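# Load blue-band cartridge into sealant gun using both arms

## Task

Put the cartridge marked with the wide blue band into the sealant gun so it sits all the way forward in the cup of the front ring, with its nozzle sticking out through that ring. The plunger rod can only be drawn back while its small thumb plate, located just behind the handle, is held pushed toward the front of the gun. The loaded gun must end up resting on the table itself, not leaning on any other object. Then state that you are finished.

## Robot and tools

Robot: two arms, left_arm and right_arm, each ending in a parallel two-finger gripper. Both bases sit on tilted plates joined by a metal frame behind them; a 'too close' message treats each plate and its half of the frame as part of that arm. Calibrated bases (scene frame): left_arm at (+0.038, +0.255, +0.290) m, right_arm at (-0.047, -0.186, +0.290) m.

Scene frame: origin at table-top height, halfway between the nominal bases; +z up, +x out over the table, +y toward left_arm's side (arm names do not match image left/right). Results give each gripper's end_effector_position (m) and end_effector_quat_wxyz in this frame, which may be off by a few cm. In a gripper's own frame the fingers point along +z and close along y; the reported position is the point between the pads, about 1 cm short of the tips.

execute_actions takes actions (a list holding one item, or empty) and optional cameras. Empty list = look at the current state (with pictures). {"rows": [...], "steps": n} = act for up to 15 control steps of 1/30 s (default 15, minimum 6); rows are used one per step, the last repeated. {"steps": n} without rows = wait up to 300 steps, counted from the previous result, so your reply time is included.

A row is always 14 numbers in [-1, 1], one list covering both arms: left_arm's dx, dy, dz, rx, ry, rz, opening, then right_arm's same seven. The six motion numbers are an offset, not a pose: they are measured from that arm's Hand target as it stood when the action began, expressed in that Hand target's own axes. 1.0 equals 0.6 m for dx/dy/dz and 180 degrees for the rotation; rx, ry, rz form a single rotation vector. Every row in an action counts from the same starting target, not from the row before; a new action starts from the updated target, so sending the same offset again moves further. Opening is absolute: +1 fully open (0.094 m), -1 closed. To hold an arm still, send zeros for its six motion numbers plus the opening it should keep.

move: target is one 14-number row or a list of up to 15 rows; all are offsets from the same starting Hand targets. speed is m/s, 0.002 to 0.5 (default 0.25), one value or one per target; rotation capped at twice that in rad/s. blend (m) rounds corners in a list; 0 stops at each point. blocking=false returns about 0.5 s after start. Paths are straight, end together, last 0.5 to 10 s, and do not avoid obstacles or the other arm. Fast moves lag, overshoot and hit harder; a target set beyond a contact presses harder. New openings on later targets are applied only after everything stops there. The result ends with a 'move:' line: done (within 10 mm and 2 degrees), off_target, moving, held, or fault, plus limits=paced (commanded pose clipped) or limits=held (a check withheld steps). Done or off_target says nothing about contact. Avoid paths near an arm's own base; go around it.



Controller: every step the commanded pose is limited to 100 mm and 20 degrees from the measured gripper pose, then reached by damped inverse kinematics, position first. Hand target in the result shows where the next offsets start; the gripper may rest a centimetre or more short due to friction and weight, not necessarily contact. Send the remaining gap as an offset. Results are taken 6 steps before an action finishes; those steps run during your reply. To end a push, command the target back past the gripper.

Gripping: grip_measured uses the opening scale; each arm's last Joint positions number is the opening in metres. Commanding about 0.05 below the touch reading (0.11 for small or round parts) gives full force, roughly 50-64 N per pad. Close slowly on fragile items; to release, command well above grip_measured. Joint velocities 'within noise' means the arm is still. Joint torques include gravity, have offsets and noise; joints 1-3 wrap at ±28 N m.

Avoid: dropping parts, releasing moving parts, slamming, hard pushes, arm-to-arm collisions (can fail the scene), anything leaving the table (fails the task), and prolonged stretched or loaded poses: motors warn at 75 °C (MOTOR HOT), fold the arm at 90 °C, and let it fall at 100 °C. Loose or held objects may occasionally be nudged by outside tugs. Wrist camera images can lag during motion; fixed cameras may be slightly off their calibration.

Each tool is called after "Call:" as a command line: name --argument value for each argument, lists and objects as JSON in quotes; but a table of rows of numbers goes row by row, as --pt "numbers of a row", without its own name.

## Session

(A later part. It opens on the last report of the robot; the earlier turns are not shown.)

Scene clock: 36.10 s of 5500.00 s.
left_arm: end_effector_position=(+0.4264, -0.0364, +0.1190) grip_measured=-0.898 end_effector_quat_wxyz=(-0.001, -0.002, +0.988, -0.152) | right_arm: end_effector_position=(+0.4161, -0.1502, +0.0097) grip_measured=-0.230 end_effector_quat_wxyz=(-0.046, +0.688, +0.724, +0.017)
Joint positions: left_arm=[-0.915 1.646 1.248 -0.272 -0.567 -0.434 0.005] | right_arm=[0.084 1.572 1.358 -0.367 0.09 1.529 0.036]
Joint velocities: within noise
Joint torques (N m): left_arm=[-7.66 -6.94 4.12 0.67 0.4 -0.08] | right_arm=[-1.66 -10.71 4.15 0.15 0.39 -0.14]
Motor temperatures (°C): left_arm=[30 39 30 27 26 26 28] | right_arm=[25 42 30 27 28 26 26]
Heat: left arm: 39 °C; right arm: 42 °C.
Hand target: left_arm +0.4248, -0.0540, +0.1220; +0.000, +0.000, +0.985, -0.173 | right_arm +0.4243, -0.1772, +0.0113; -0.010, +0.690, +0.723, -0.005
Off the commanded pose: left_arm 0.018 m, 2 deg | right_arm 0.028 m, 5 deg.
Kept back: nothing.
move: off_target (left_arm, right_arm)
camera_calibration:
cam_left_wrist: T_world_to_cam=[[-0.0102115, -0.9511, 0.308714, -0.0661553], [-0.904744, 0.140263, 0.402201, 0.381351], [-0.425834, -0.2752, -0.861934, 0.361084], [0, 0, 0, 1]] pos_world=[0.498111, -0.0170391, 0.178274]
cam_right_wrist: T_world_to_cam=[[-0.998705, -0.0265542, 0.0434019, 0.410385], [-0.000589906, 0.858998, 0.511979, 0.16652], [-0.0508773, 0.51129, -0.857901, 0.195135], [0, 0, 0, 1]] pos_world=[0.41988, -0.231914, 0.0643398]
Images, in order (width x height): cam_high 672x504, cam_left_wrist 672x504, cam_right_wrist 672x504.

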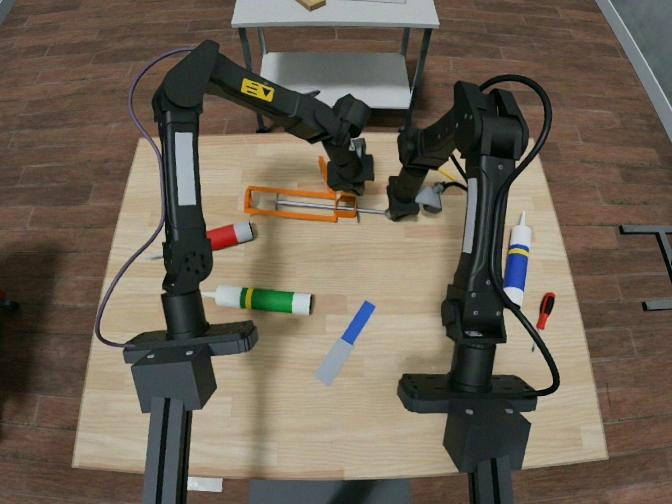

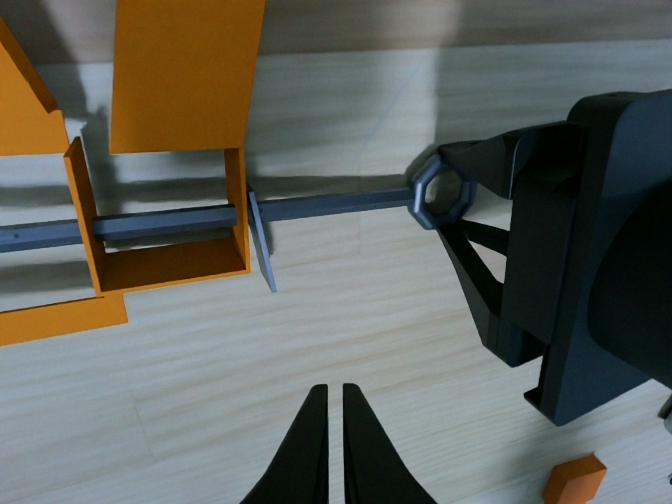

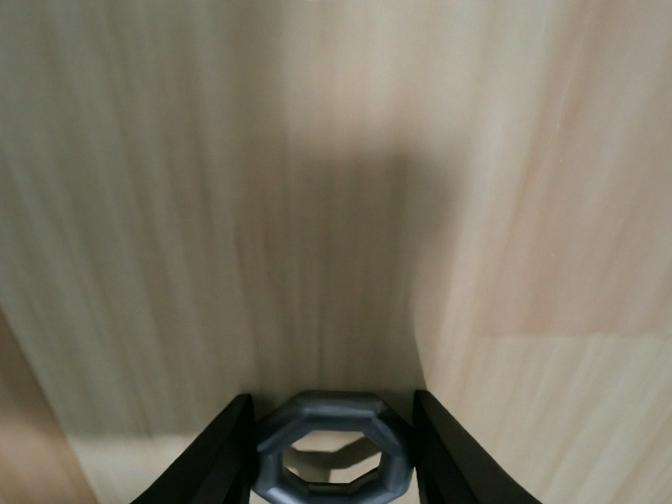

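Call:
move --pt "0 -0.0173 0.0595 0 0 0 -0.9 0 0 0 0 0 0 -0.4" --pt "0 0.009 0.135 0 0 0 -0.9 0 0 0 0 0 0 -0.4" --speed 0.12 --cameras '["cam_high","cam_left_wrist"]'

Call:
zoom_image --camera "cam_high" --region '[300, 150, 420, 250]'

Scene clock: 38.53 s of 5500.00 s.
left_arm: end_effector_position=(+0.4286, -0.0663, +0.0502) grip_measured=-0.898 end_effector_quat_wxyz=(+0.001, -0.007, +0.987, -0.161) | right_arm: end_effector_position=(+0.4161, -0.1502, +0.0097) grip_measured=-0.230 end_effector_quat_wxyz=(-0.046, +0.688, +0.724, +0.017)
Joint positions: left_arm=[-0.822 1.874 1.358 -0.106 -0.478 -0.369 0.005] | right_arm=[0.084 1.572 1.358 -0.367 0.09 1.529 0.036]
Joint velocities: within noise
Joint torques (N m): left_arm=[-6.86 -7.62 3.49 0.69 0.46 0.1] | right_arm=[-1.66 -10.71 4.16 0.15 0.39 -0.14]
Motor temperatures (°C): left_arm=[31 38 30 27 26 26 28] | right_arm=[25 43 30 27 28 26 26]
Heat: left arm: 38 °C; right arm: 43 °C.
Hand target: left_arm +0.4248, -0.0766, +0.0439; +0.000, +0.000, +0.985, -0.173 | right_arm +0.4243, -0.1772, +0.0113; -0.010, +0.690, +0.723, -0.005
Off the commanded pose: left_arm 0.013 m, 2 deg | right_arm 0.028 m, 5 deg.
Kept back: nothing.
move: off_target (left_arm, right_arm)
camera_calibration:
cam_left_wrist: T_world_to_cam=[[-0.00273481, -0.945331, 0.326101, -0.0770353], [-0.907442, 0.139364, 0.396392, 0.416637], [-0.420168, -0.294834, -0.858214, 0.290605], [0, 0, 0, 1]] pos_world=[0.499966, -0.045208, 0.109371]
Images, in order (width x height): cam_high 672x504, cam_left_wrist 672x504.

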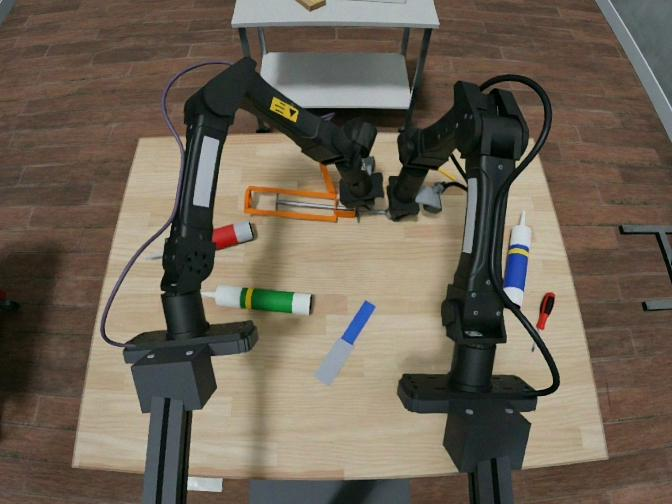

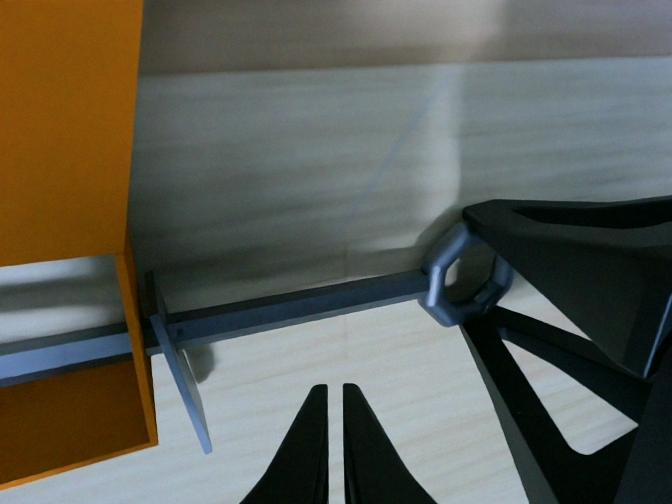

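Scaled by 4.200 from the camera's 672x504 image, which has a finer 960x720 frame.

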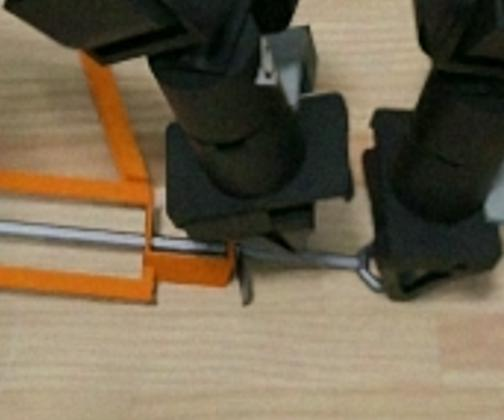

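Call:
move --pt "0.005 0.0125 0.0345 0 0 0 -0.9 0 0 0 0 0 0 -0.4" --pt "0.005 0.065 0.016 0 0 0 -0.9 0 0 0 0 0 0 -0.4" --speed '[0.12,0.06]' --cameras '["cam_left_wrist"]'

Scene clock: 40.30 s of 5500.00 s.
left_arm: end_effector_position=(+0.4073, -0.0521, +0.0175) grip_measured=-0.899 end_effector_quat_wxyz=(-0.017, +0.006, +0.985, -0.174) | right_arm: end_effector_position=(+0.4161, -0.1502, +0.0097) grip_measured=-0.230 end_effector_quat_wxyz=(-0.046, +0.688, +0.724, +0.017)
Joint positions: left_arm=[-0.743 1.903 1.286 -0.016 -0.375 -0.312 0.005] | right_arm=[0.084 1.572 1.358 -0.367 0.09 1.529 0.036]
Joint velocities: within noise
Joint torques (N m): left_arm=[-5.52 -13.6 1.17 0.56 0.13 0.09] | right_arm=[-1.68 -10.71 4.15 0.15 0.4 -0.14]
Motor temperatures (°C): left_arm=[31 38 30 27 26 26 28] | right_arm=[25 43 30 27 28 26 26]
Heat: left arm: 38 °C; right arm: 43 °C.
Hand target: left_arm +0.4219, -0.0432, +0.0216; +0.000, +0.000, +0.985, -0.173 | right_arm +0.4243, -0.1772, +0.0113; -0.010, +0.690, +0.723, -0.005
Off the commanded pose: left_arm 0.018 m, 2 deg | right_arm 0.028 m, 5 deg.
Kept back: nothing.
move: off_target (left_arm, right_arm)
camera_calibration:
cam_left_wrist: T_world_to_cam=[[-0.0203692, -0.935881, 0.351727, -0.0457316], [-0.889813, 0.177378, 0.42044, 0.402654], [-0.45587, -0.304408, -0.836372, 0.271364], [0, 0, 0, 1]] pos_world=[0.481062, -0.0316162, 0.0737543]
Images, in order (width x height): cam_left_wrist 672x504.

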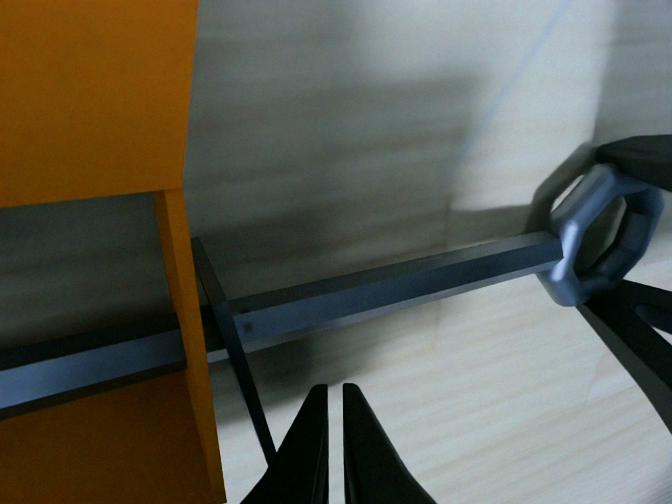

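Call:
move --pt "-0.025 -0.016 0.01 0 0 0 -0.9 0 0 0 0 0 0 -0.4" --pt "-0.025 0.02 -0.008 0 0 0 -0.9 0 0 0 0 0 0 -0.4" --speed '[0.08,0.06]' --cameras '["cam_left_wrist"]'

Scene clock: 41.53 s of 5500.00 s.
left_arm: end_effector_position=(+0.4266, -0.0503, +0.0234) grip_measured=-0.899 end_effector_quat_wxyz=(-0.012, -0.001, +0.980, -0.197) | right_arm: end_effector_position=(+0.4177, -0.1525, +0.0098) grip_measured=-0.231 end_effector_quat_wxyz=(-0.043, +0.690, +0.723, +0.017)
Joint positions: left_arm=[-0.719 1.876 1.316 -0.04 -0.317 -0.299 0.005] | right_arm=[0.08 1.572 1.361 -0.367 0.09 1.529 0.036]
Joint velocities: within noise
Joint torques (N m): left_arm=[-4.6 -13.83 1.07 0.38 -0.05 0.13] | right_arm=[-1.29 -10.7 3.95 0.15 0.39 -0.14]
Motor temperatures (°C): left_arm=[31 39 30 27 26 26 28] | right_arm=[25 44 30 27 28 26 26]
Heat: left arm: 39 °C; right arm: 44 °C.
Hand target: left_arm +0.4367, -0.0303, +0.0220; +0.000, +0.000, +0.985, -0.173 | right_arm +0.4244, -0.1771, +0.0113; -0.010, +0.690, +0.723, -0.005
Off the commanded pose: left_arm 0.023 m, 3 deg | right_arm 0.026 m, 5 deg.
Kept back: nothing.
move: off_target (left_arm, right_arm)
camera_calibration:
cam_left_wrist: T_world_to_cam=[[-0.00949651, -0.919401, 0.393208, -0.0505506], [-0.895617, 0.182705, 0.405572, 0.42014], [-0.444724, -0.348312, -0.825166, 0.278486], [0, 0, 0, 1]] pos_world=[0.499654, -0.0262378, 0.0792774]
Images, in order (width x height): cam_left_wrist 672x504.

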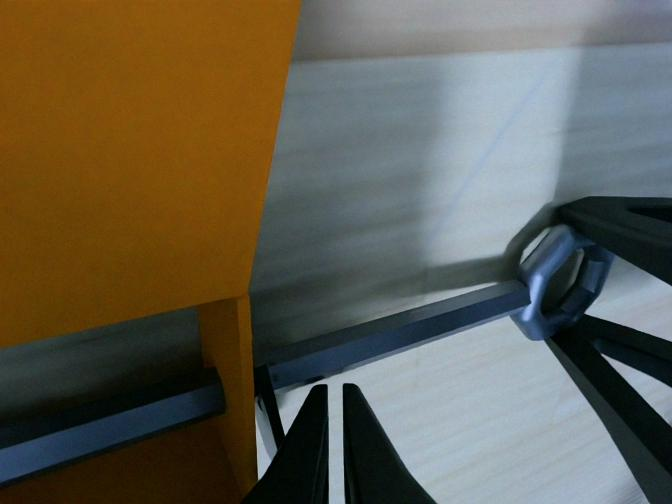

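Call:
move --target '[0,0.02,-0.007,0,0,0,-0.9, -0.12,-0.012,0,0,0,0,-0.4]' --speed 0.08 --cameras '["cam_left_wrist","cam_high"]'

Call:
zoom_image --camera "cam_high" --region '[220, 150, 440, 260]'

Scene clock: 43.40 s of 5500.00 s.
left_arm: end_effector_position=(+0.4313, -0.0589, +0.0366) grip_measured=-0.900 end_effector_quat_wxyz=(-0.002, +0.008, +0.970, -0.243) | right_arm: end_effector_position=(+0.4164, -0.1774, +0.0102) grip_measured=-0.232 end_effector_quat_wxyz=(-0.096, +0.686, +0.717, +0.076)
Joint positions: left_arm=[-0.715 1.841 1.283 0 -0.225 -0.263 0.005] | right_arm=[-0.081 1.568 1.361 -0.377 -0.205 1.44 0.036]
Joint velocities: within noise
Joint torques (N m): left_arm=[-3.03 -13.67 0.98 0.2 -0.82 0.03] | right_arm=[-6.89 -12.22 3.7 0.04 1.38 -0.35]
Motor temperatures (°C): left_arm=[31 39 30 27 26 26 28] | right_arm=[25 44 30 27 28 26 26]
Heat: left arm: 39 °C; right arm: 44 °C.
Hand target: left_arm +0.4369, -0.0176, +0.0219; +0.000, +0.000, +0.985, -0.173 | right_arm +0.4205, -0.2494, +0.0108; -0.010, +0.690, +0.723, -0.005
Off the commanded pose: left_arm 0.044 m, 8 deg | right_arm 0.072 m, 14 deg.
Kept back: nothing.
move: off_target (left_arm, right_arm)
camera_calibration:
cam_left_wrist: T_world_to_cam=[[-0.0295611, -0.877117, 0.479367, -0.055533], [-0.901293, 0.230753, 0.366638, 0.42726], [-0.4322, -0.421212, -0.797361, 0.277779], [0, 0, 0, 1]] pos_world=[0.503501, -0.0302968, 0.0914607]
Images, in order (width x height): cam_high 672x504, cam_left_wrist 672x504.

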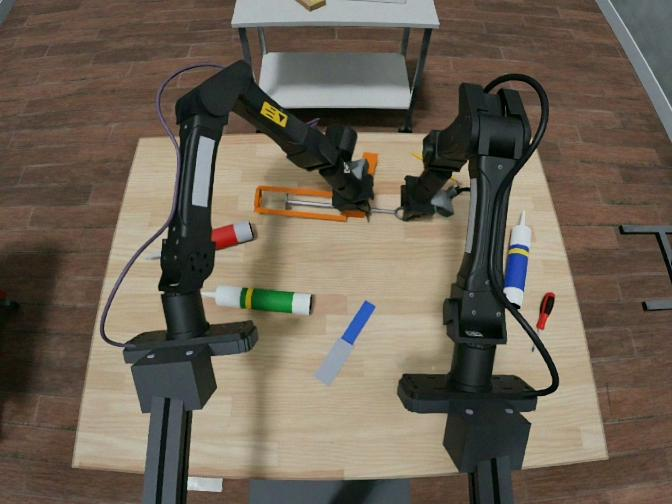

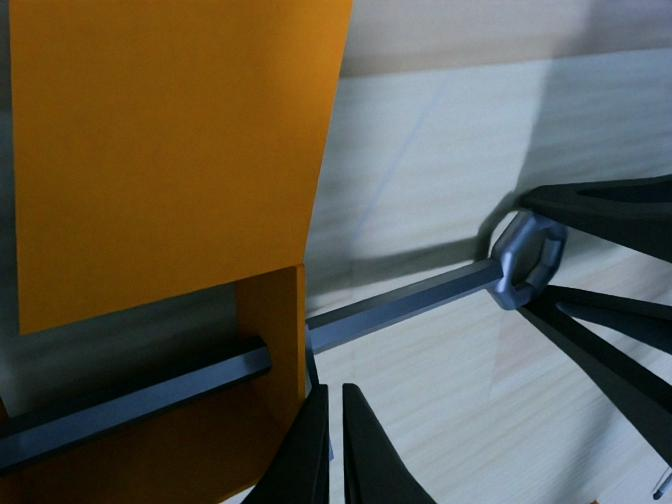

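Scaled by 2.291 from the camera's 672x504 image, which has a finer 960x720 frame.

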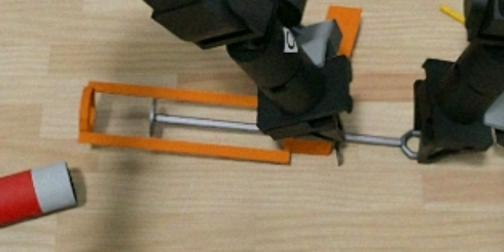

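Call:
move --target '[0,0,0,0,0,0,-0.9, 0.13,0.0,0,0,0,0,-0.4]' --speed 0.08 --cameras '["cam_left_wrist","cam_high"]'

Call:
zoom_image --camera "cam_high" --region '[220, 150, 440, 260]'

Scene clock: 45.27 s of 5500.00 s.
left_arm: end_effector_position=(+0.4312, -0.0561, +0.0368) grip_measured=-0.900 end_effector_quat_wxyz=(-0.004, +0.009, +0.970, -0.241) | right_arm: end_effector_position=(+0.4169, -0.1647, +0.0111) grip_measured=-0.232 end_effector_quat_wxyz=(-0.032, +0.689, +0.724, +0.009)
Joint positions: left_arm=[-0.711 1.835 1.28 -0.008 -0.225 -0.262 0.005] | right_arm=[0.058 1.558 1.346 -0.359 0.099 1.515 0.036]
Joint velocities: within noise
Joint torques (N m): left_arm=[-3.21 -13.11 1.07 0.21 -0.82 0.05] | right_arm=[1.51 -10.56 2.25 0.35 0.43 0.06]
Motor temperatures (°C): left_arm=[31 40 30 27 26 26 28] | right_arm=[25 44 29 27 28 26 26]
Heat: left arm: 40 °C; right arm: 44 °C.
Hand target: left_arm +0.4370, -0.0175, +0.0219; +0.000, +0.000, +0.985, -0.173 | right_arm +0.4170, -0.1715, +0.0115; -0.010, +0.690, +0.723, -0.005
Off the commanded pose: left_arm 0.042 m, 8 deg | right_arm 0.007 m, 3 deg.
Kept back: nothing.
move: off_target (left_arm, right_arm)
camera_calibration:
cam_left_wrist: T_world_to_cam=[[-0.0302744, -0.878972, 0.475911, -0.0528928], [-0.899723, 0.231371, 0.37009, 0.425729], [-0.435411, -0.416984, -0.797836, 0.280649], [0, 0, 0, 1]] pos_world=[0.503635, -0.0279666, 0.0915258]
Images, in order (width x height): cam_high 672x504, cam_left_wrist 672x504.

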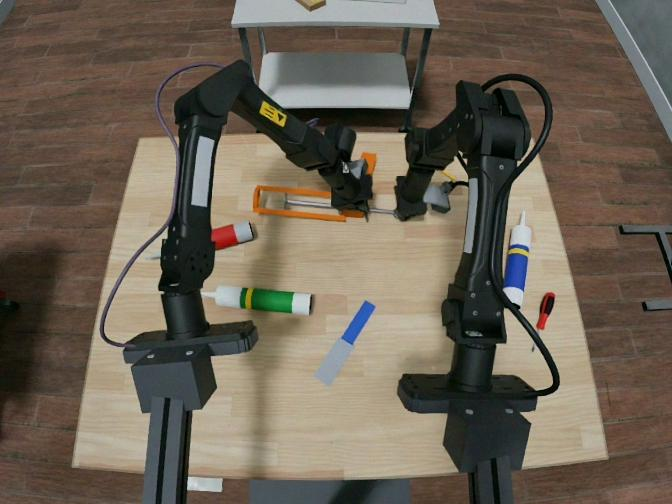

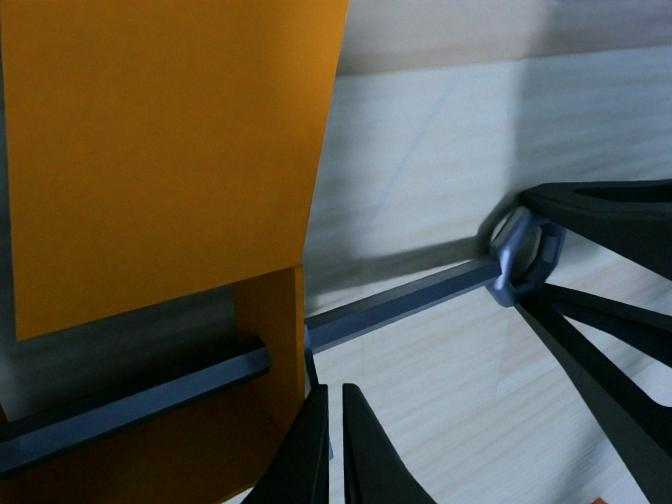

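Scaled by 2.291 from the camera's 672x504 image, which has a finer 960x720 frame.

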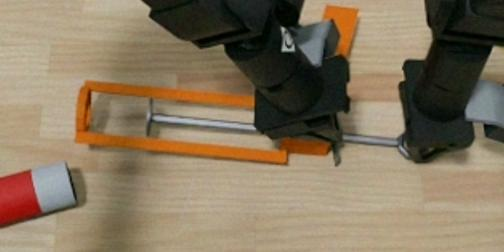

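Call:
zoom_image --camera "cam_left_wrist" --region '[220, 240, 420, 504]'

Call:
zoom_image --camera "cam_high" --region '[330, 190, 410, 240]'

Scaled by 1.909 from the camera's 672x504 image, which has a finer 960x720 frame.

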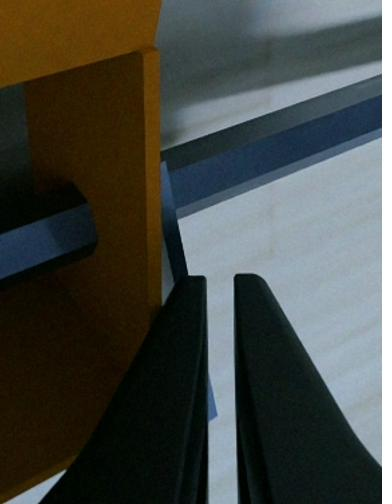

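Scaled by 6.300 from the camera's 672x504 image, which has a finer 960x720 frame.

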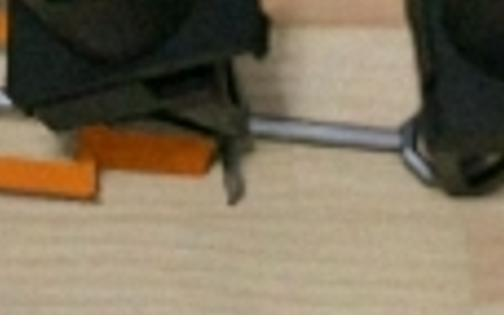

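Call:
move --pt "0.012 -0.09 -0.017 0 0 0 -0.9 0 0 0 0 0 0 -0.4" --pt "0.012 -0.125 -0.111 0 0 0 -0.9 0 0 0 0 0 0 -0.4" --pt "0.035 -0.106 -0.1 -0.109 -0.1375 0.024 -0.27 0 0 0 0 0 0 -0.4" --speed 0.12 --cameras '["cam_left_wrist","cam_high"]'

Call:
zoom_image --camera "cam_left_wrist" --region '[0, 104, 500, 504]'

Scene clock: 53.97 s of 5500.00 s.
left_arm: end_effector_position=(+0.4291, -0.0474, +0.0986) grip_measured=-0.272 end_effector_quat_wxyz=(+0.216, -0.008, +0.976, +0.002) | right_arm: end_effector_position=(+0.4171, -0.1644, +0.0111) grip_measured=-0.232 end_effector_quat_wxyz=(-0.031, +0.690, +0.723, +0.009)
Joint positions: left_arm=[-1.024 1.901 1.07 0.626 -1.078 -0.059 0.034] | right_arm=[0.059 1.558 1.346 -0.357 0.101 1.516 0.036]
Joint velocities: within noise
Joint torques (N m): left_arm=[-9.58 -5.71 1.33 1.07 -0.15 0.06] | right_arm=[1.42 -10.55 2.26 0.35 0.43 0.06]
Motor temperatures (°C): left_arm=[31 40 29 27 26 26 28] | right_arm=[25 46 29 27 28 26 27]
Heat: left arm: 40 °C; right arm: 46 °C.
Hand target: left_arm +0.4158, -0.0569, +0.1000; +0.216, -0.001, +0.976, +0.000 | right_arm +0.4169, -0.1715, +0.0115; -0.010, +0.690, +0.723, -0.005
Off the commanded pose: left_arm 0.016 m, 1 deg | right_arm 0.007 m, 3 deg.
Kept back: nothing.
move: off_target (left_arm, right_arm); target 3's new opening was sent with left_arm's hand 0.016 m and 1 deg from that target
camera_calibration:
cam_left_wrist: T_world_to_cam=[[-0.0013351, -0.999999, 0.000623747, -0.0459504], [-0.999995, 0.00133681, 0.00275656, 0.467286], [-0.00275739, -0.000620064, -0.999996, 0.18675], [0, 0, 0, 1]] pos_world=[0.467737, -0.0464593, 0.18549]
Images, in order (width x height): cam_high 672x504, cam_left_wrist 672x504.

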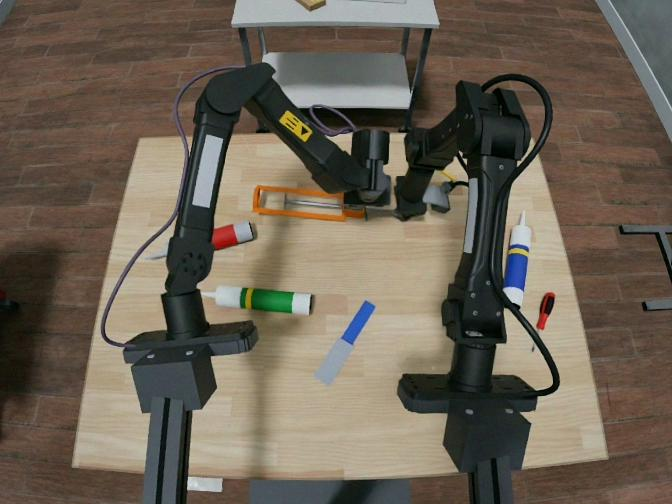

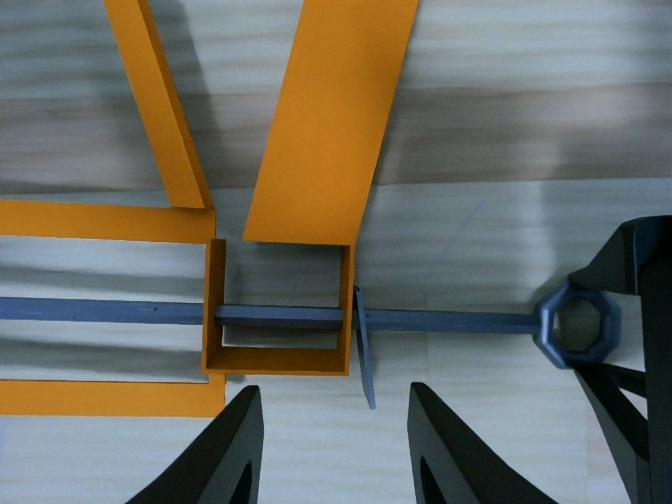

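Scaled by 1.008 from the camera's 672x504 image, which has a finer 960x720 frame.

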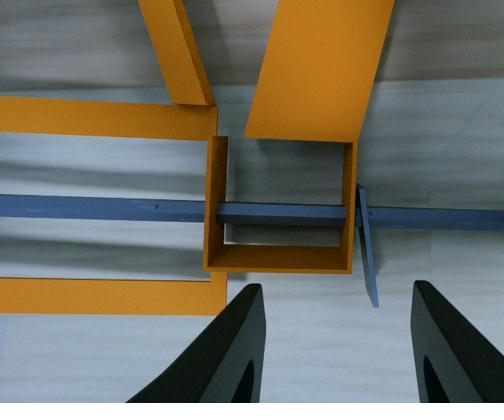

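Call:
move --target '[0.038,-0.018,0.0375,0,0,0,-0.27, 0,0,0,0,0,0,-0.4]' --speed 0.12 --cameras '["cam_left_wrist"]'

Scene clock: 55.50 s of 5500.00 s.
left_arm: end_effector_position=(+0.4063, -0.0650, +0.0759) grip_measured=-0.272 end_effector_quat_wxyz=(+0.213, +0.004, +0.977, +0.001) | right_arm: end_effector_position=(+0.4171, -0.1644, +0.0111) grip_measured=-0.232 end_effector_quat_wxyz=(-0.031, +0.690, +0.723, +0.009)
Joint positions: left_arm=[-1.021 2.02 1.092 0.713 -1.067 -0.044 0.034] | right_arm=[0.059 1.558 1.346 -0.357 0.101 1.516 0.036]
Joint velocities: within noise
Joint torques (N m): left_arm=[-7.39 -6.12 2.51 1.08 0.14 0.06] | right_arm=[1.42 -10.55 2.26 0.35 0.43 0.06]
Motor temperatures (°C): left_arm=[32 39 29 27 26 26 28] | right_arm=[25 46 29 27 28 26 27]
Heat: left arm: 39 °C; right arm: 46 °C.
Hand target: left_arm +0.4046, -0.0677, +0.0700; +0.216, +0.000, +0.976, +0.000 | right_arm +0.4169, -0.1715, +0.0115; -0.010, +0.690, +0.723, -0.005
Off the commanded pose: left_arm 0.007 m, 1 deg | right_arm 0.007 m, 3 deg.
Kept back: nothing.
move: off_target (right_arm)
camera_calibration:
cam_left_wrist: T_world_to_cam=[[-0.0256555, -0.999668, -0.00227718, -0.0534591], [-0.999637, 0.0256357, 0.00832442, 0.445511], [-0.00826328, 0.00248992, -0.999963, 0.166365], [0, 0, 0, 1]] pos_world=[0.445353, -0.0652766, 0.162529]
Images, in order (width x height): cam_left_wrist 672x504.

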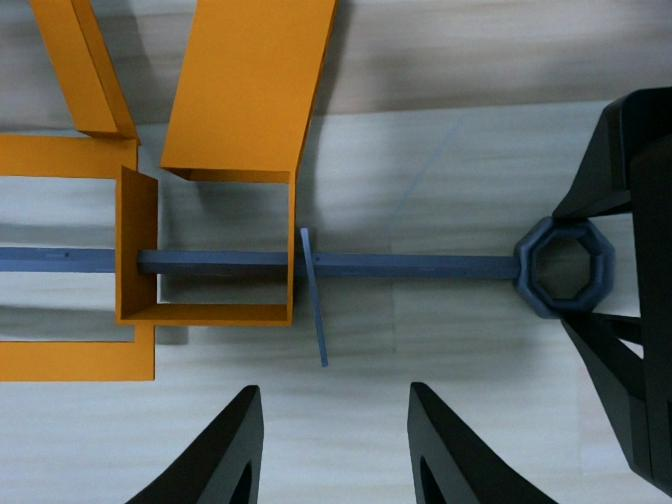

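Call:
move --target '[0.026,0.010,0.085,0,0,0,-0.27, 0,0,0,0,0,0,-0.4]' --speed 0.1 --cameras '["cam_left_wrist"]'

Scene clock: 56.83 s of 5500.00 s.
left_arm: end_effector_position=(+0.4126, -0.0554, +0.0221) grip_measured=-0.272 end_effector_quat_wxyz=(+0.209, +0.001, +0.978, +0.008) | right_arm: end_effector_position=(+0.4171, -0.1644, +0.0111) grip_measured=-0.232 end_effector_quat_wxyz=(-0.031, +0.690, +0.723, +0.009)
Joint positions: left_arm=[-0.906 2.127 1.161 0.771 -0.971 -0.016 0.034] | right_arm=[0.059 1.558 1.346 -0.357 0.101 1.516 0.036]
Joint velocities: within noise
Joint torques (N m): left_arm=[-7.66 -6.53 2.43 1.21 0.14 0.07] | right_arm=[1.42 -10.55 2.26 0.35 0.43 0.06]
Motor temperatures (°C): left_arm=[32 39 29 27 26 26 28] | right_arm=[25 46 29 27 28 26 27]
Heat: left arm: 39 °C; right arm: 46 °C.
Hand target: left_arm +0.4121, -0.0617, +0.0172; +0.216, -0.001, +0.976, +0.000 | right_arm +0.4169, -0.1715, +0.0115; -0.010, +0.690, +0.723, -0.005
Off the commanded pose: left_arm 0.008 m, 1 deg | right_arm 0.007 m, 3 deg.
Kept back: nothing.
move: off_target (right_arm)
camera_calibration:
cam_left_wrist: T_world_to_cam=[[-0.0166334, -0.999732, -0.0160774, -0.047281], [-0.999722, 0.01636, 0.0169879, 0.451402], [-0.0167203, 0.0163555, -0.999726, 0.11691], [0, 0, 0, 1]] pos_world=[0.452445, -0.0565655, 0.108449]
Images, in order (width x height): cam_left_wrist 672x504.

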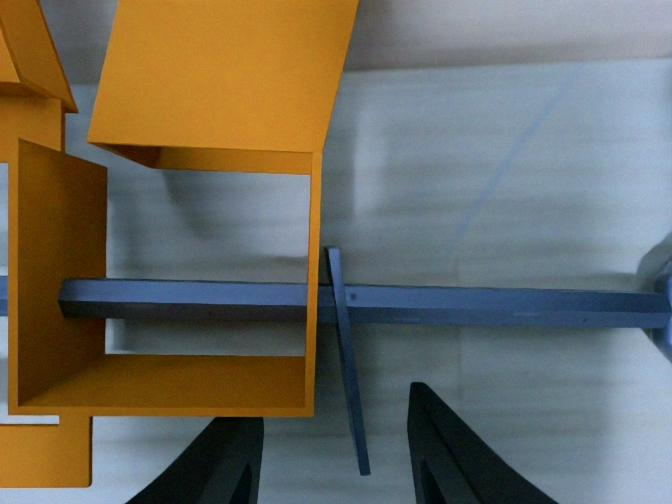

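Call:
move --target '[0,0.055,0,0,0,0,-0.27, 0,0,0,0,0,0,-0.4]' --speed 0.06 --cameras '["cam_left_wrist"]'

Scene clock: 58.03 s of 5500.00 s.
left_arm: end_effector_position=(+0.3982, -0.0335, +0.0113) grip_measured=-0.272 end_effector_quat_wxyz=(+0.202, +0.013, +0.979, +0.002) | right_arm: end_effector_position=(+0.4171, -0.1644, +0.0111) grip_measured=-0.232 end_effector_quat_wxyz=(-0.031, +0.690, +0.723, +0.009)
Joint positions: left_arm=[-0.862 2.101 1.056 0.839 -0.911 -0.001 0.034] | right_arm=[0.059 1.558 1.346 -0.357 0.101 1.516 0.036]
Joint velocities: within noise
Joint torques (N m): left_arm=[-6.76 -11.33 0.43 1.1 0.15 0.06] | right_arm=[1.42 -10.56 2.28 0.35 0.43 0.06]
Motor temperatures (°C): left_arm=[32 39 29 28 26 26 28] | right_arm=[25 47 29 27 28 26 27]
Heat: left arm: 39 °C; right arm: 47 °C.
Hand target: left_arm +0.4121, -0.0287, +0.0172; +0.216, -0.001, +0.976, +0.000 | right_arm +0.4169, -0.1715, +0.0115; -0.010, +0.690, +0.723, -0.005
Off the commanded pose: left_arm 0.016 m, 2 deg | right_arm 0.007 m, 3 deg.
Kept back: nothing.
move: off_target (left_arm, right_arm)
camera_calibration:
cam_left_wrist: T_world_to_cam=[[-0.0417024, -0.999093, -0.00860168, -0.0158379], [-0.998642, 0.0414114, 0.0316124, 0.437059], [-0.0312275, 0.00990831, -0.999463, 0.11106], [0, 0, 0, 1]] pos_world=[0.439273, -0.0350231, 0.097048]
Images, in order (width x height): cam_left_wrist 672x504.

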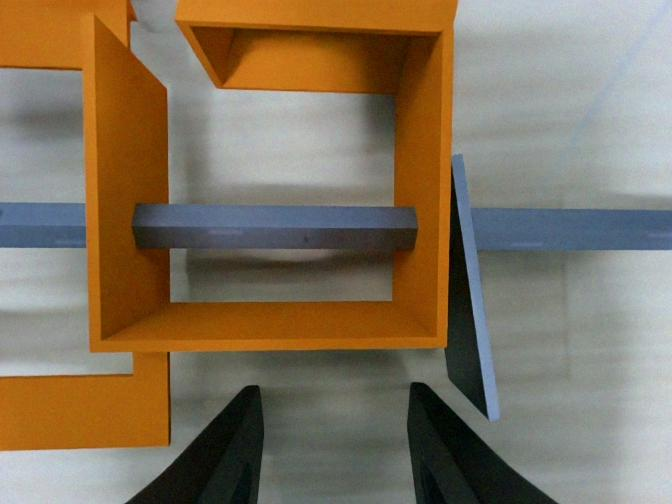

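Call:
move --pt "0 -0.06 -0.006 0 0 0 -0.27 0 0 0 0 0 0 -0.4" --pt "-0.022 -0.06 0.005 0 0 0 -0.27 0 0 0 0 0 0 -0.4" --speed 0.08 --cameras '["cam_left_wrist"]'

Scene clock: 61.40 s of 5500.00 s.
left_arm: end_effector_position=(+0.4237, -0.0435, +0.0149) grip_measured=-0.272 end_effector_quat_wxyz=(+0.213, -0.007, +0.977, +0.027) | right_arm: end_effector_position=(+0.4224, -0.1727, +0.0107) grip_measured=-0.232 end_effector_quat_wxyz=(-0.008, +0.696, +0.718, -0.001)
Joint positions: left_arm=[-0.877 2.127 1.182 0.77 -0.981 -0.006 0.034] | right_arm=[0.059 1.558 1.346 -0.336 0.147 1.532 0.036]
Joint velocities: within noise
Joint torques (N m): left_arm=[-9.89 -7.98 3.99 0.81 0.27 0] | right_arm=[1.42 -10.55 2.28 0.17 0.13 -0.11]
Motor temperatures (°C): left_arm=[32 39 29 28 26 26 28] | right_arm=[25 47 29 27 28 26 27]
Heat: left arm: 39 °C; right arm: 47 °C.
Hand target: left_arm +0.4254, -0.0647, +0.0200; +0.216, -0.001, +0.976, +0.000 | right_arm +0.4169, -0.1715, +0.0115; -0.010, +0.690, +0.723, -0.005
Off the commanded pose: left_arm 0.022 m, 3 deg | right_arm 0.006 m, 1 deg.
Kept back: nothing.
move: off_target (left_arm)
camera_calibration:
cam_left_wrist: T_world_to_cam=[[0.006825, -0.998798, -0.0485434, -0.0446761], [-0.999923, -0.00732168, 0.0100613, 0.461522], [-0.0104046, 0.048471, -0.99877, 0.108417], [0, 0, 0, 1]] pos_world=[0.46292, -0.0464984, 0.101471]
Images, in order (width x height): cam_left_wrist 672x504.

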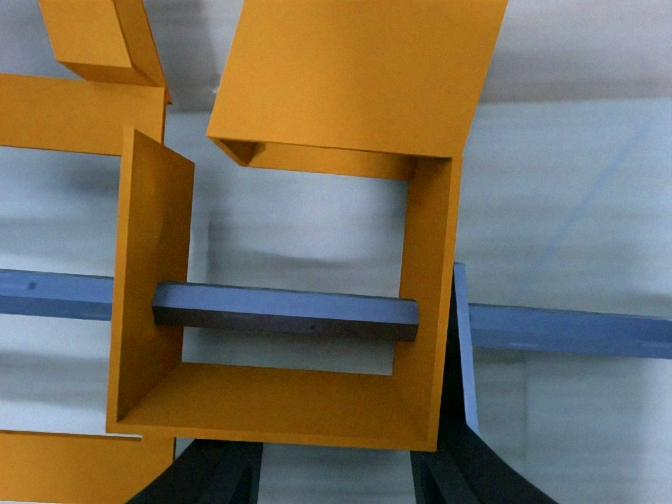

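Call:
move --pt "0.038 0.02 0.0 0 0 0 -0.27 0 0 0 0 0 0 -0.4" --pt "0.074 0.02 -0.09 0 0 0 -0.27 0 0 0 0 0 0 -0.4" --pt "0.045 0.0 -0.09 0 0 0 -0.27 0 0 0 0 0 0 -0.4" --speed 0.1 --cameras '["cam_left_wrist"]'

Scene clock: 63.23 s of 5500.00 s.
left_arm: end_effector_position=(+0.3762, -0.0596, +0.0456) grip_measured=-0.272 end_effector_quat_wxyz=(+0.216, +0.002, +0.976, +0.003) | right_arm: end_effector_position=(+0.4224, -0.1727, +0.0107) grip_measured=-0.232 end_effector_quat_wxyz=(-0.008, +0.696, +0.718, -0.001)
Joint positions: left_arm=[-0.985 2.127 1.037 0.897 -1.038 -0.024 0.034] | right_arm=[0.059 1.558 1.346 -0.336 0.147 1.532 0.036]
Joint velocities: within noise
Joint torques (N m): left_arm=[-10.15 -10.26 1.28 0.57 -0.12 -0.07] | right_arm=[1.42 -10.55 2.3 0.16 0.13 -0.1]
Motor temperatures (°C): left_arm=[32 39 29 28 26 26 28] | right_arm=[25 47 29 27 28 26 27]
Heat: left arm: 39 °C; right arm: 47 °C.
Hand target: left_arm +0.3781, -0.0648, +0.0576; +0.216, -0.001, +0.976, +0.000 | right_arm +0.4169, -0.1715, +0.0115; -0.010, +0.690, +0.723, -0.005
Off the commanded pose: left_arm 0.013 m, 1 deg | right_arm 0.006 m, 1 deg.
Kept back: nothing.
move: off_target (left_arm)
camera_calibration:
cam_left_wrist: T_world_to_cam=[[-0.0201566, -0.999778, -0.00621347, -0.0508712], [-0.999792, 0.0201369, 0.0032268, 0.415531], [-0.00310097, 0.00627722, -0.999975, 0.134113], [0, 0, 0, 1]] pos_world=[0.414835, -0.0600693, 0.132453]
Images, in order (width x height): cam_left_wrist 672x504.

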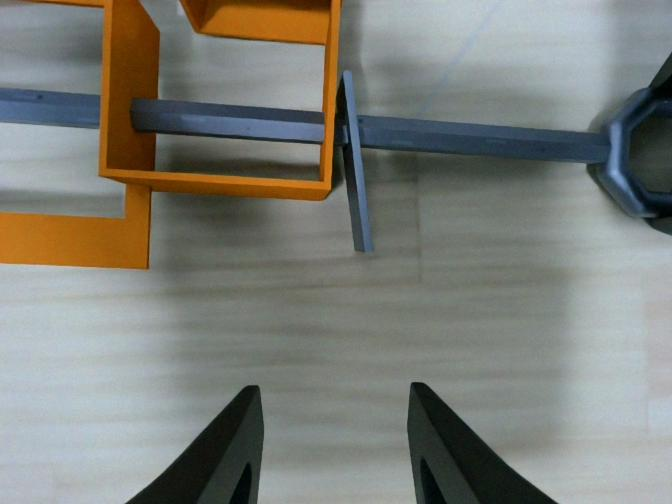

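Call:
move --target '[-0.056,-0.010,0.0217,0,0,0,-0.4, 0,0,0,0,0,0,-0.4]' --speed 0.1 --cameras '["cam_left_wrist"]'

Scene clock: 64.83 s of 5500.00 s.
left_arm: end_effector_position=(+0.4080, -0.0696, +0.0541) grip_measured=-0.398 end_effector_quat_wxyz=(+0.218, +0.001, +0.976, +0.004) | right_arm: end_effector_position=(+0.4224, -0.1727, +0.0107) grip_measured=-0.232 end_effector_quat_wxyz=(-0.008, +0.696, +0.718, -0.001)
Joint positions: left_arm=[-0.985 2.095 1.142 0.767 -1.041 -0.021 0.028] | right_arm=[0.059 1.558 1.346 -0.336 0.147 1.532 0.036]
Joint velocities: within noise
Joint torques (N m): left_arm=[-8.51 -10.89 2.14 0.58 0.11 -0.02] | right_arm=[1.42 -10.55 2.29 0.17 0.12 -0.1]
Motor temperatures (°C): left_arm=[33 39 29 28 26 26 28] | right_arm=[25 48 29 27 28 26 27]
Heat: left arm: 39 °C; right arm: 48 °C.
Hand target: left_arm +0.4140, -0.0707, +0.0600; +0.216, -0.001, +0.976, +0.000 | right_arm +0.4169, -0.1715, +0.0115; -0.010, +0.690, +0.723, -0.005
Off the commanded pose: left_arm 0.009 m, 1 deg | right_arm 0.006 m, 1 deg.
Kept back: nothing.
move: done
camera_calibration:
cam_left_wrist: T_world_to_cam=[[-0.0165481, -0.999832, -0.00788885, -0.0615129], [-0.999863, 0.0165499, -0.000164986, 0.447441], [0.000295517, 0.00788504, -0.999969, 0.141494], [0, 0, 0, 1]] pos_world=[0.44632, -0.0700234, 0.141078]
Images, in order (width x height): cam_left_wrist 672x504.

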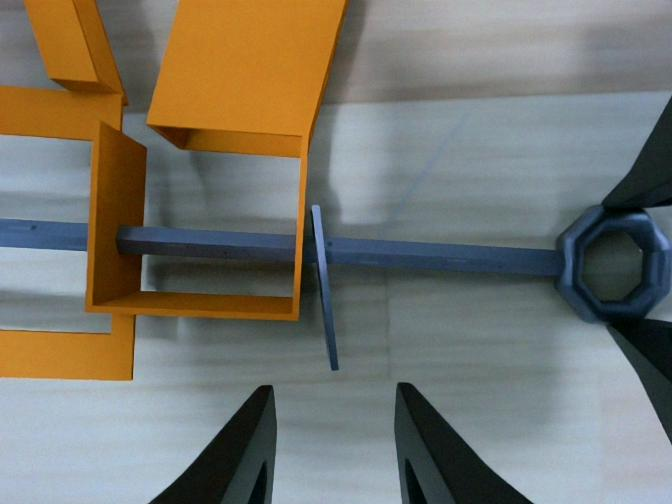

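Call:
move --target '[0.009,0.0,0.0577,0,0,0,-0.4, 0,0,0,0,0,0,-0.4]' --speed 0.1 --cameras '["cam_left_wrist"]'

Scene clock: 65.93 s of 5500.00 s.
left_arm: end_effector_position=(+0.4385, -0.0660, +0.0416) grip_measured=-0.398 end_effector_quat_wxyz=(+0.230, -0.020, +0.973, +0.000) | right_arm: end_effector_position=(+0.4224, -0.1730, +0.0107) grip_measured=-0.232 end_effector_quat_wxyz=(-0.007, +0.696, +0.718, -0.001)
Joint positions: left_arm=[-0.931 2.104 1.216 0.764 -0.989 -0.007 0.028] | right_arm=[0.059 1.558 1.346 -0.336 0.148 1.532 0.036]
Joint velocities: within noise
Joint torques (N m): left_arm=[-7.31 -5.96 2.15 0.74 0.17 0.06] | right_arm=[1.42 -10.55 2.29 0.16 0.12 -0.1]
Motor temperatures (°C): left_arm=[33 39 29 28 26 26 28] | right_arm=[25 48 29 27 28 26 27]
Heat: left arm: 39 °C; right arm: 48 °C.
Hand target: left_arm +0.4238, -0.0707, +0.0263; +0.217, -0.001, +0.976, +0.000 | right_arm +0.4169, -0.1715, +0.0115; -0.010, +0.690, +0.723, -0.005
Off the commanded pose: left_arm 0.022 m, 3 deg | right_arm 0.006 m, 1 deg.
Kept back: nothing.
move: off_target (left_arm)
camera_calibration:
cam_left_wrist: T_world_to_cam=[[0.0221683, -0.999707, 0.00971203, -0.075233], [-0.999416, -0.0224124, -0.0257853, 0.476164], [0.0259954, -0.00913474, -0.99962, 0.116524], [0, 0, 0, 1]] pos_world=[0.474525, -0.0634745, 0.129489]
Images, in order (width x height): cam_left_wrist 672x504.

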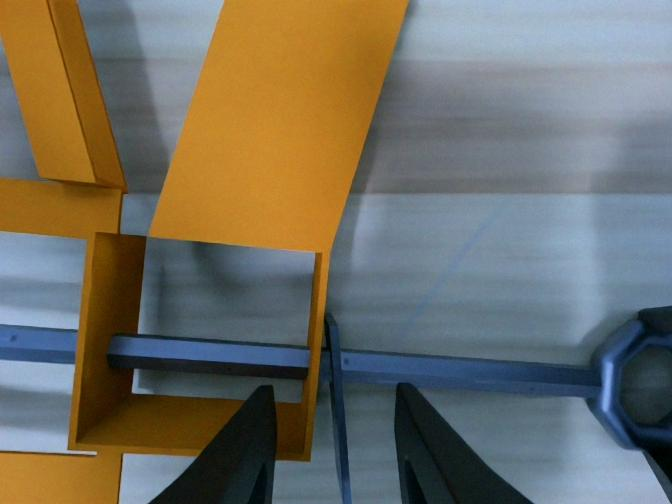

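Call:
move --pt "0 0 -0.035 0 0 0 -0.4 0 0 0 0 0 0 -0.4" --pt "0.036 0.0 -0.012 0 0 0 -0.4 0 0 0 0 0 0 -0.4" --speed 0.1 --cameras '["cam_left_wrist"]'

Scene clock: 67.17 s of 5500.00 s.
left_arm: end_effector_position=(+0.4334, -0.0644, +0.0418) grip_measured=-0.398 end_effector_quat_wxyz=(+0.243, -0.039, +0.969, -0.007) | right_arm: end_effector_position=(+0.4212, -0.1723, +0.0104) grip_measured=-0.232 end_effector_quat_wxyz=(-0.009, +0.691, +0.723, -0.001)
Joint positions: left_arm=[-0.933 2.118 1.179 0.862 -0.986 -0.007 0.028] | right_arm=[0.059 1.558 1.343 -0.336 0.145 1.518 0.036]
Joint velocities: within noise
Joint torques (N m): left_arm=[-8.28 -4.67 0.14 0.61 0.1 0.01] | right_arm=[1.43 -10.55 2.47 0.15 0.12 -0.08]
Motor temperatures (°C): left_arm=[33 38 29 28 26 26 28] | right_arm=[25 48 29 27 28 26 27]
Heat: left arm: 38 °C; right arm: 48 °C.
Hand target: left_arm +0.4012, -0.0707, +0.0237; +0.216, -0.001, +0.976, +0.000 | right_arm +0.4170, -0.1715, +0.0116; -0.010, +0.690, +0.723, -0.005
Off the commanded pose: left_arm 0.037 m, 5 deg | right_arm 0.005 m, 0 deg.
Kept back: nothing.
move: off_target (left_arm)
camera_calibration:
cam_left_wrist: T_world_to_cam=[[0.0550232, -0.997984, 0.031626, -0.0885489], [-0.997058, -0.05661, -0.051682, 0.469014], [0.0533682, -0.0286892, -0.998163, 0.103751], [0, 0, 0, 1]] pos_world=[0.46697, -0.0588429, 0.1306]
Images, in order (width x height): cam_left_wrist 672x504.

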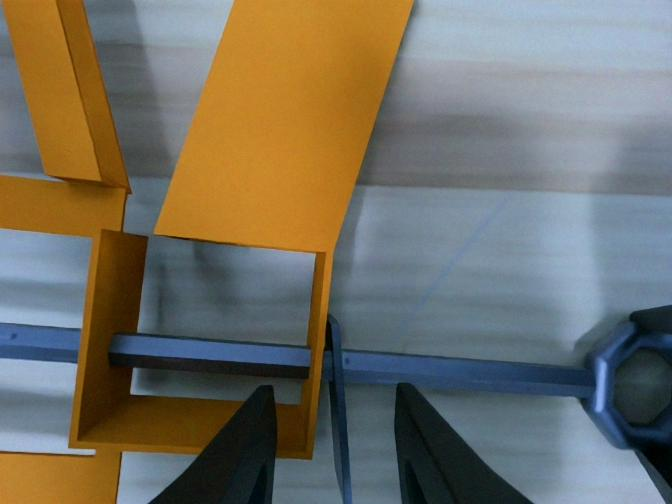

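Call:
move --target '[-0.05,0,-0.0707,0,0,0,-0.4, 0,0,0,0,0,0,-0.4]' --speed 0.12 --cameras '["cam_left_wrist"]'

Scene clock: 68.47 s of 5500.00 s.
left_arm: end_effector_position=(+0.4087, -0.0681, +0.0634) grip_measured=-0.398 end_effector_quat_wxyz=(+0.217, +0.002, +0.976, +0.002) | right_arm: end_effector_position=(+0.4212, -0.1723, +0.0104) grip_measured=-0.232 end_effector_quat_wxyz=(-0.009, +0.691, +0.723, -0.001)
Joint positions: left_arm=[-0.999 2.064 1.123 0.75 -1.05 -0.025 0.028] | right_arm=[0.059 1.558 1.343 -0.336 0.145 1.518 0.036]
Joint velocities: within noise
Joint torques (N m): left_arm=[-9.89 -10.93 1.58 0.57 -0.14 -0.08] | right_arm=[1.43 -10.54 2.47 0.16 0.12 -0.09]
Motor temperatures (°C): left_arm=[33 38 29 28 26 26 28] | right_arm=[25 48 29 27 28 26 27]
Heat: left arm: 38 °C; right arm: 48 °C.
Hand target: left_arm +0.4103, -0.0707, +0.0748; +0.216, -0.001, +0.976, +0.000 | right_arm +0.4170, -0.1715, +0.0116; -0.010, +0.690, +0.723, -0.005
Off the commanded pose: left_arm 0.012 m, 0 deg | right_arm 0.004 m, 0 deg.
Kept back: nothing.
move: off_target (left_arm)
camera_calibration:
cam_left_wrist: T_world_to_cam=[[-0.0198094, -0.999795, -0.00427478, -0.0588515], [-0.999804, 0.0198081, 0.000332113, 0.448329], [-0.000247369, 0.00428052, -0.999991, 0.150777], [0, 0, 0, 1]] pos_world=[0.447112, -0.0683654, 0.150375]
Images, in order (width x height): cam_left_wrist 672x504.

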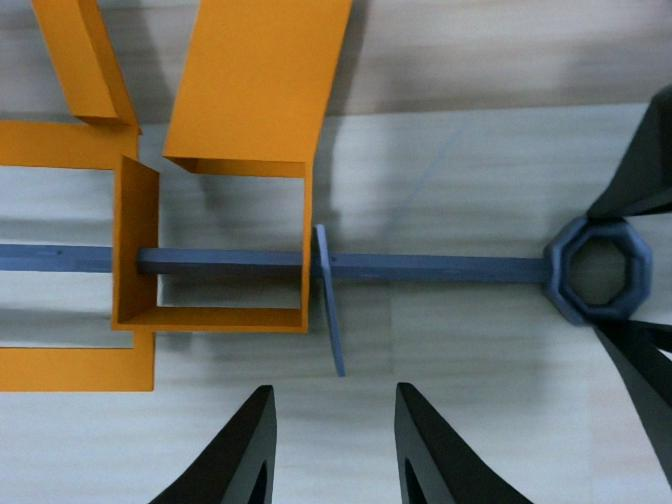

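Call:
move --target '[0.035,-0.005,0.083,0,0,0,-0.4, 0,0,0,0,0,0,-0.4]' --speed 0.08 --cameras '["cam_left_wrist"]'

Scene clock: 69.87 s of 5500.00 s.
left_arm: end_effector_position=(+0.4158, -0.0700, +0.0270) grip_measured=-0.398 end_effector_quat_wxyz=(+0.213, -0.001, +0.977, +0.002) | right_arm: end_effector_position=(+0.4212, -0.1723, +0.0104) grip_measured=-0.232 end_effector_quat_wxyz=(-0.009, +0.691, +0.723, -0.001)
Joint positions: left_arm=[-0.928 2.149 1.208 0.754 -0.981 -0.021 0.028] | right_arm=[0.059 1.558 1.343 -0.336 0.145 1.518 0.036]
Joint velocities: within noise
Joint torques (N m): left_arm=[-7.92 -6.61 2.28 1.14 0.14 0.06] | right_arm=[1.43 -10.54 2.48 0.15 0.12 -0.08]
Motor temperatures (°C): left_arm=[33 38 29 28 26 26 28] | right_arm=[25 48 29 27 28 26 27]
Heat: left arm: 38 °C; right arm: 48 °C.
Hand target: left_arm +0.4124, -0.0738, +0.0209; +0.216, -0.001, +0.976, +0.000 | right_arm +0.4170, -0.1715, +0.0116; -0.010, +0.690, +0.723, -0.005
Off the commanded pose: left_arm 0.008 m, 0 deg | right_arm 0.004 m, 0 deg.
Kept back: nothing.
move: done
camera_calibration:
cam_left_wrist: T_world_to_cam=[[-0.0138782, -0.999902, -0.0019196, -0.0633094], [-0.999862, 0.0138602, 0.00911618, 0.454785], [-0.00908868, 0.00204585, -0.999957, 0.117873], [0, 0, 0, 1]] pos_world=[0.454916, -0.0698478, 0.1136]
Images, in order (width x height): cam_left_wrist 672x504.

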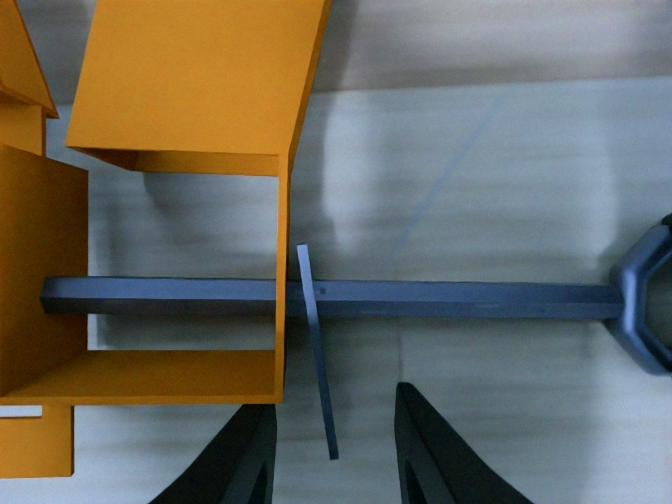

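Call:
move --target '[-0.002,0.03,0.006,0,0,0,-0.4, 0,0,0,0,0,0,-0.4]' --speed 0.04 --cameras '["cam_left_wrist"]'

Scene clock: 70.83 s of 5500.00 s.
left_arm: end_effector_position=(+0.4065, -0.0581, +0.0147) grip_measured=-0.398 end_effector_quat_wxyz=(+0.205, +0.011, +0.979, +0.003) | right_arm: end_effector_position=(+0.4212, -0.1723, +0.0104) grip_measured=-0.232 end_effector_quat_wxyz=(-0.009, +0.691, +0.723, -0.001)
Joint positions: left_arm=[-0.898 2.149 1.164 0.779 -0.949 -0.009 0.028] | right_arm=[0.059 1.558 1.343 -0.336 0.145 1.518 0.036]
Joint velocities: within noise
Joint torques (N m): left_arm=[-7.57 -10.21 0.72 1.11 0.15 0.04] | right_arm=[1.43 -10.55 2.47 0.15 0.12 -0.08]
Motor temperatures (°C): left_arm=[33 38 29 28 26 26 28] | right_arm=[25 48 29 27 28 26 27]
Heat: left arm: 38 °C; right arm: 48 °C.
Hand target: left_arm +0.4151, -0.0557, +0.0180; +0.216, -0.001, +0.976, +0.000 | right_arm +0.4170, -0.1715, +0.0116; -0.010, +0.690, +0.723, -0.005
Off the commanded pose: left_arm 0.009 m, 2 deg | right_arm 0.004 m, 0 deg.
Kept back: nothing.
move: done
camera_calibration:
cam_left_wrist: T_world_to_cam=[[-0.037289, -0.999256, -0.00989425, -0.0418958], [-0.998993, 0.0370281, 0.0253531, 0.44621], [-0.0249678, 0.0108297, -0.99963, 0.112487], [0, 0, 0, 1]] pos_world=[0.447007, -0.0596052, 0.100718]
Images, in order (width x height): cam_left_wrist 672x504.

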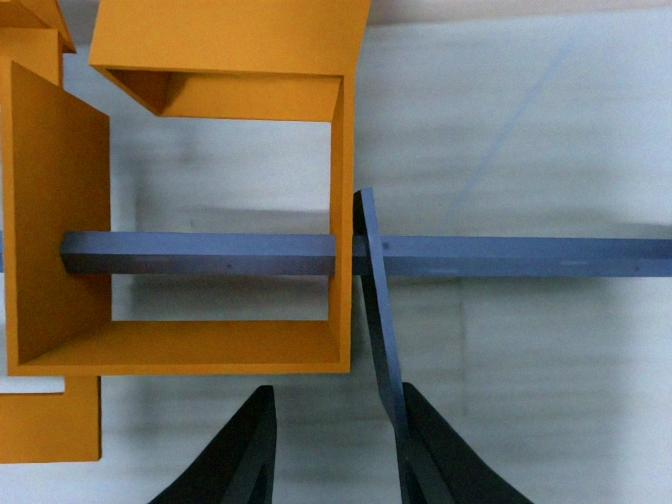

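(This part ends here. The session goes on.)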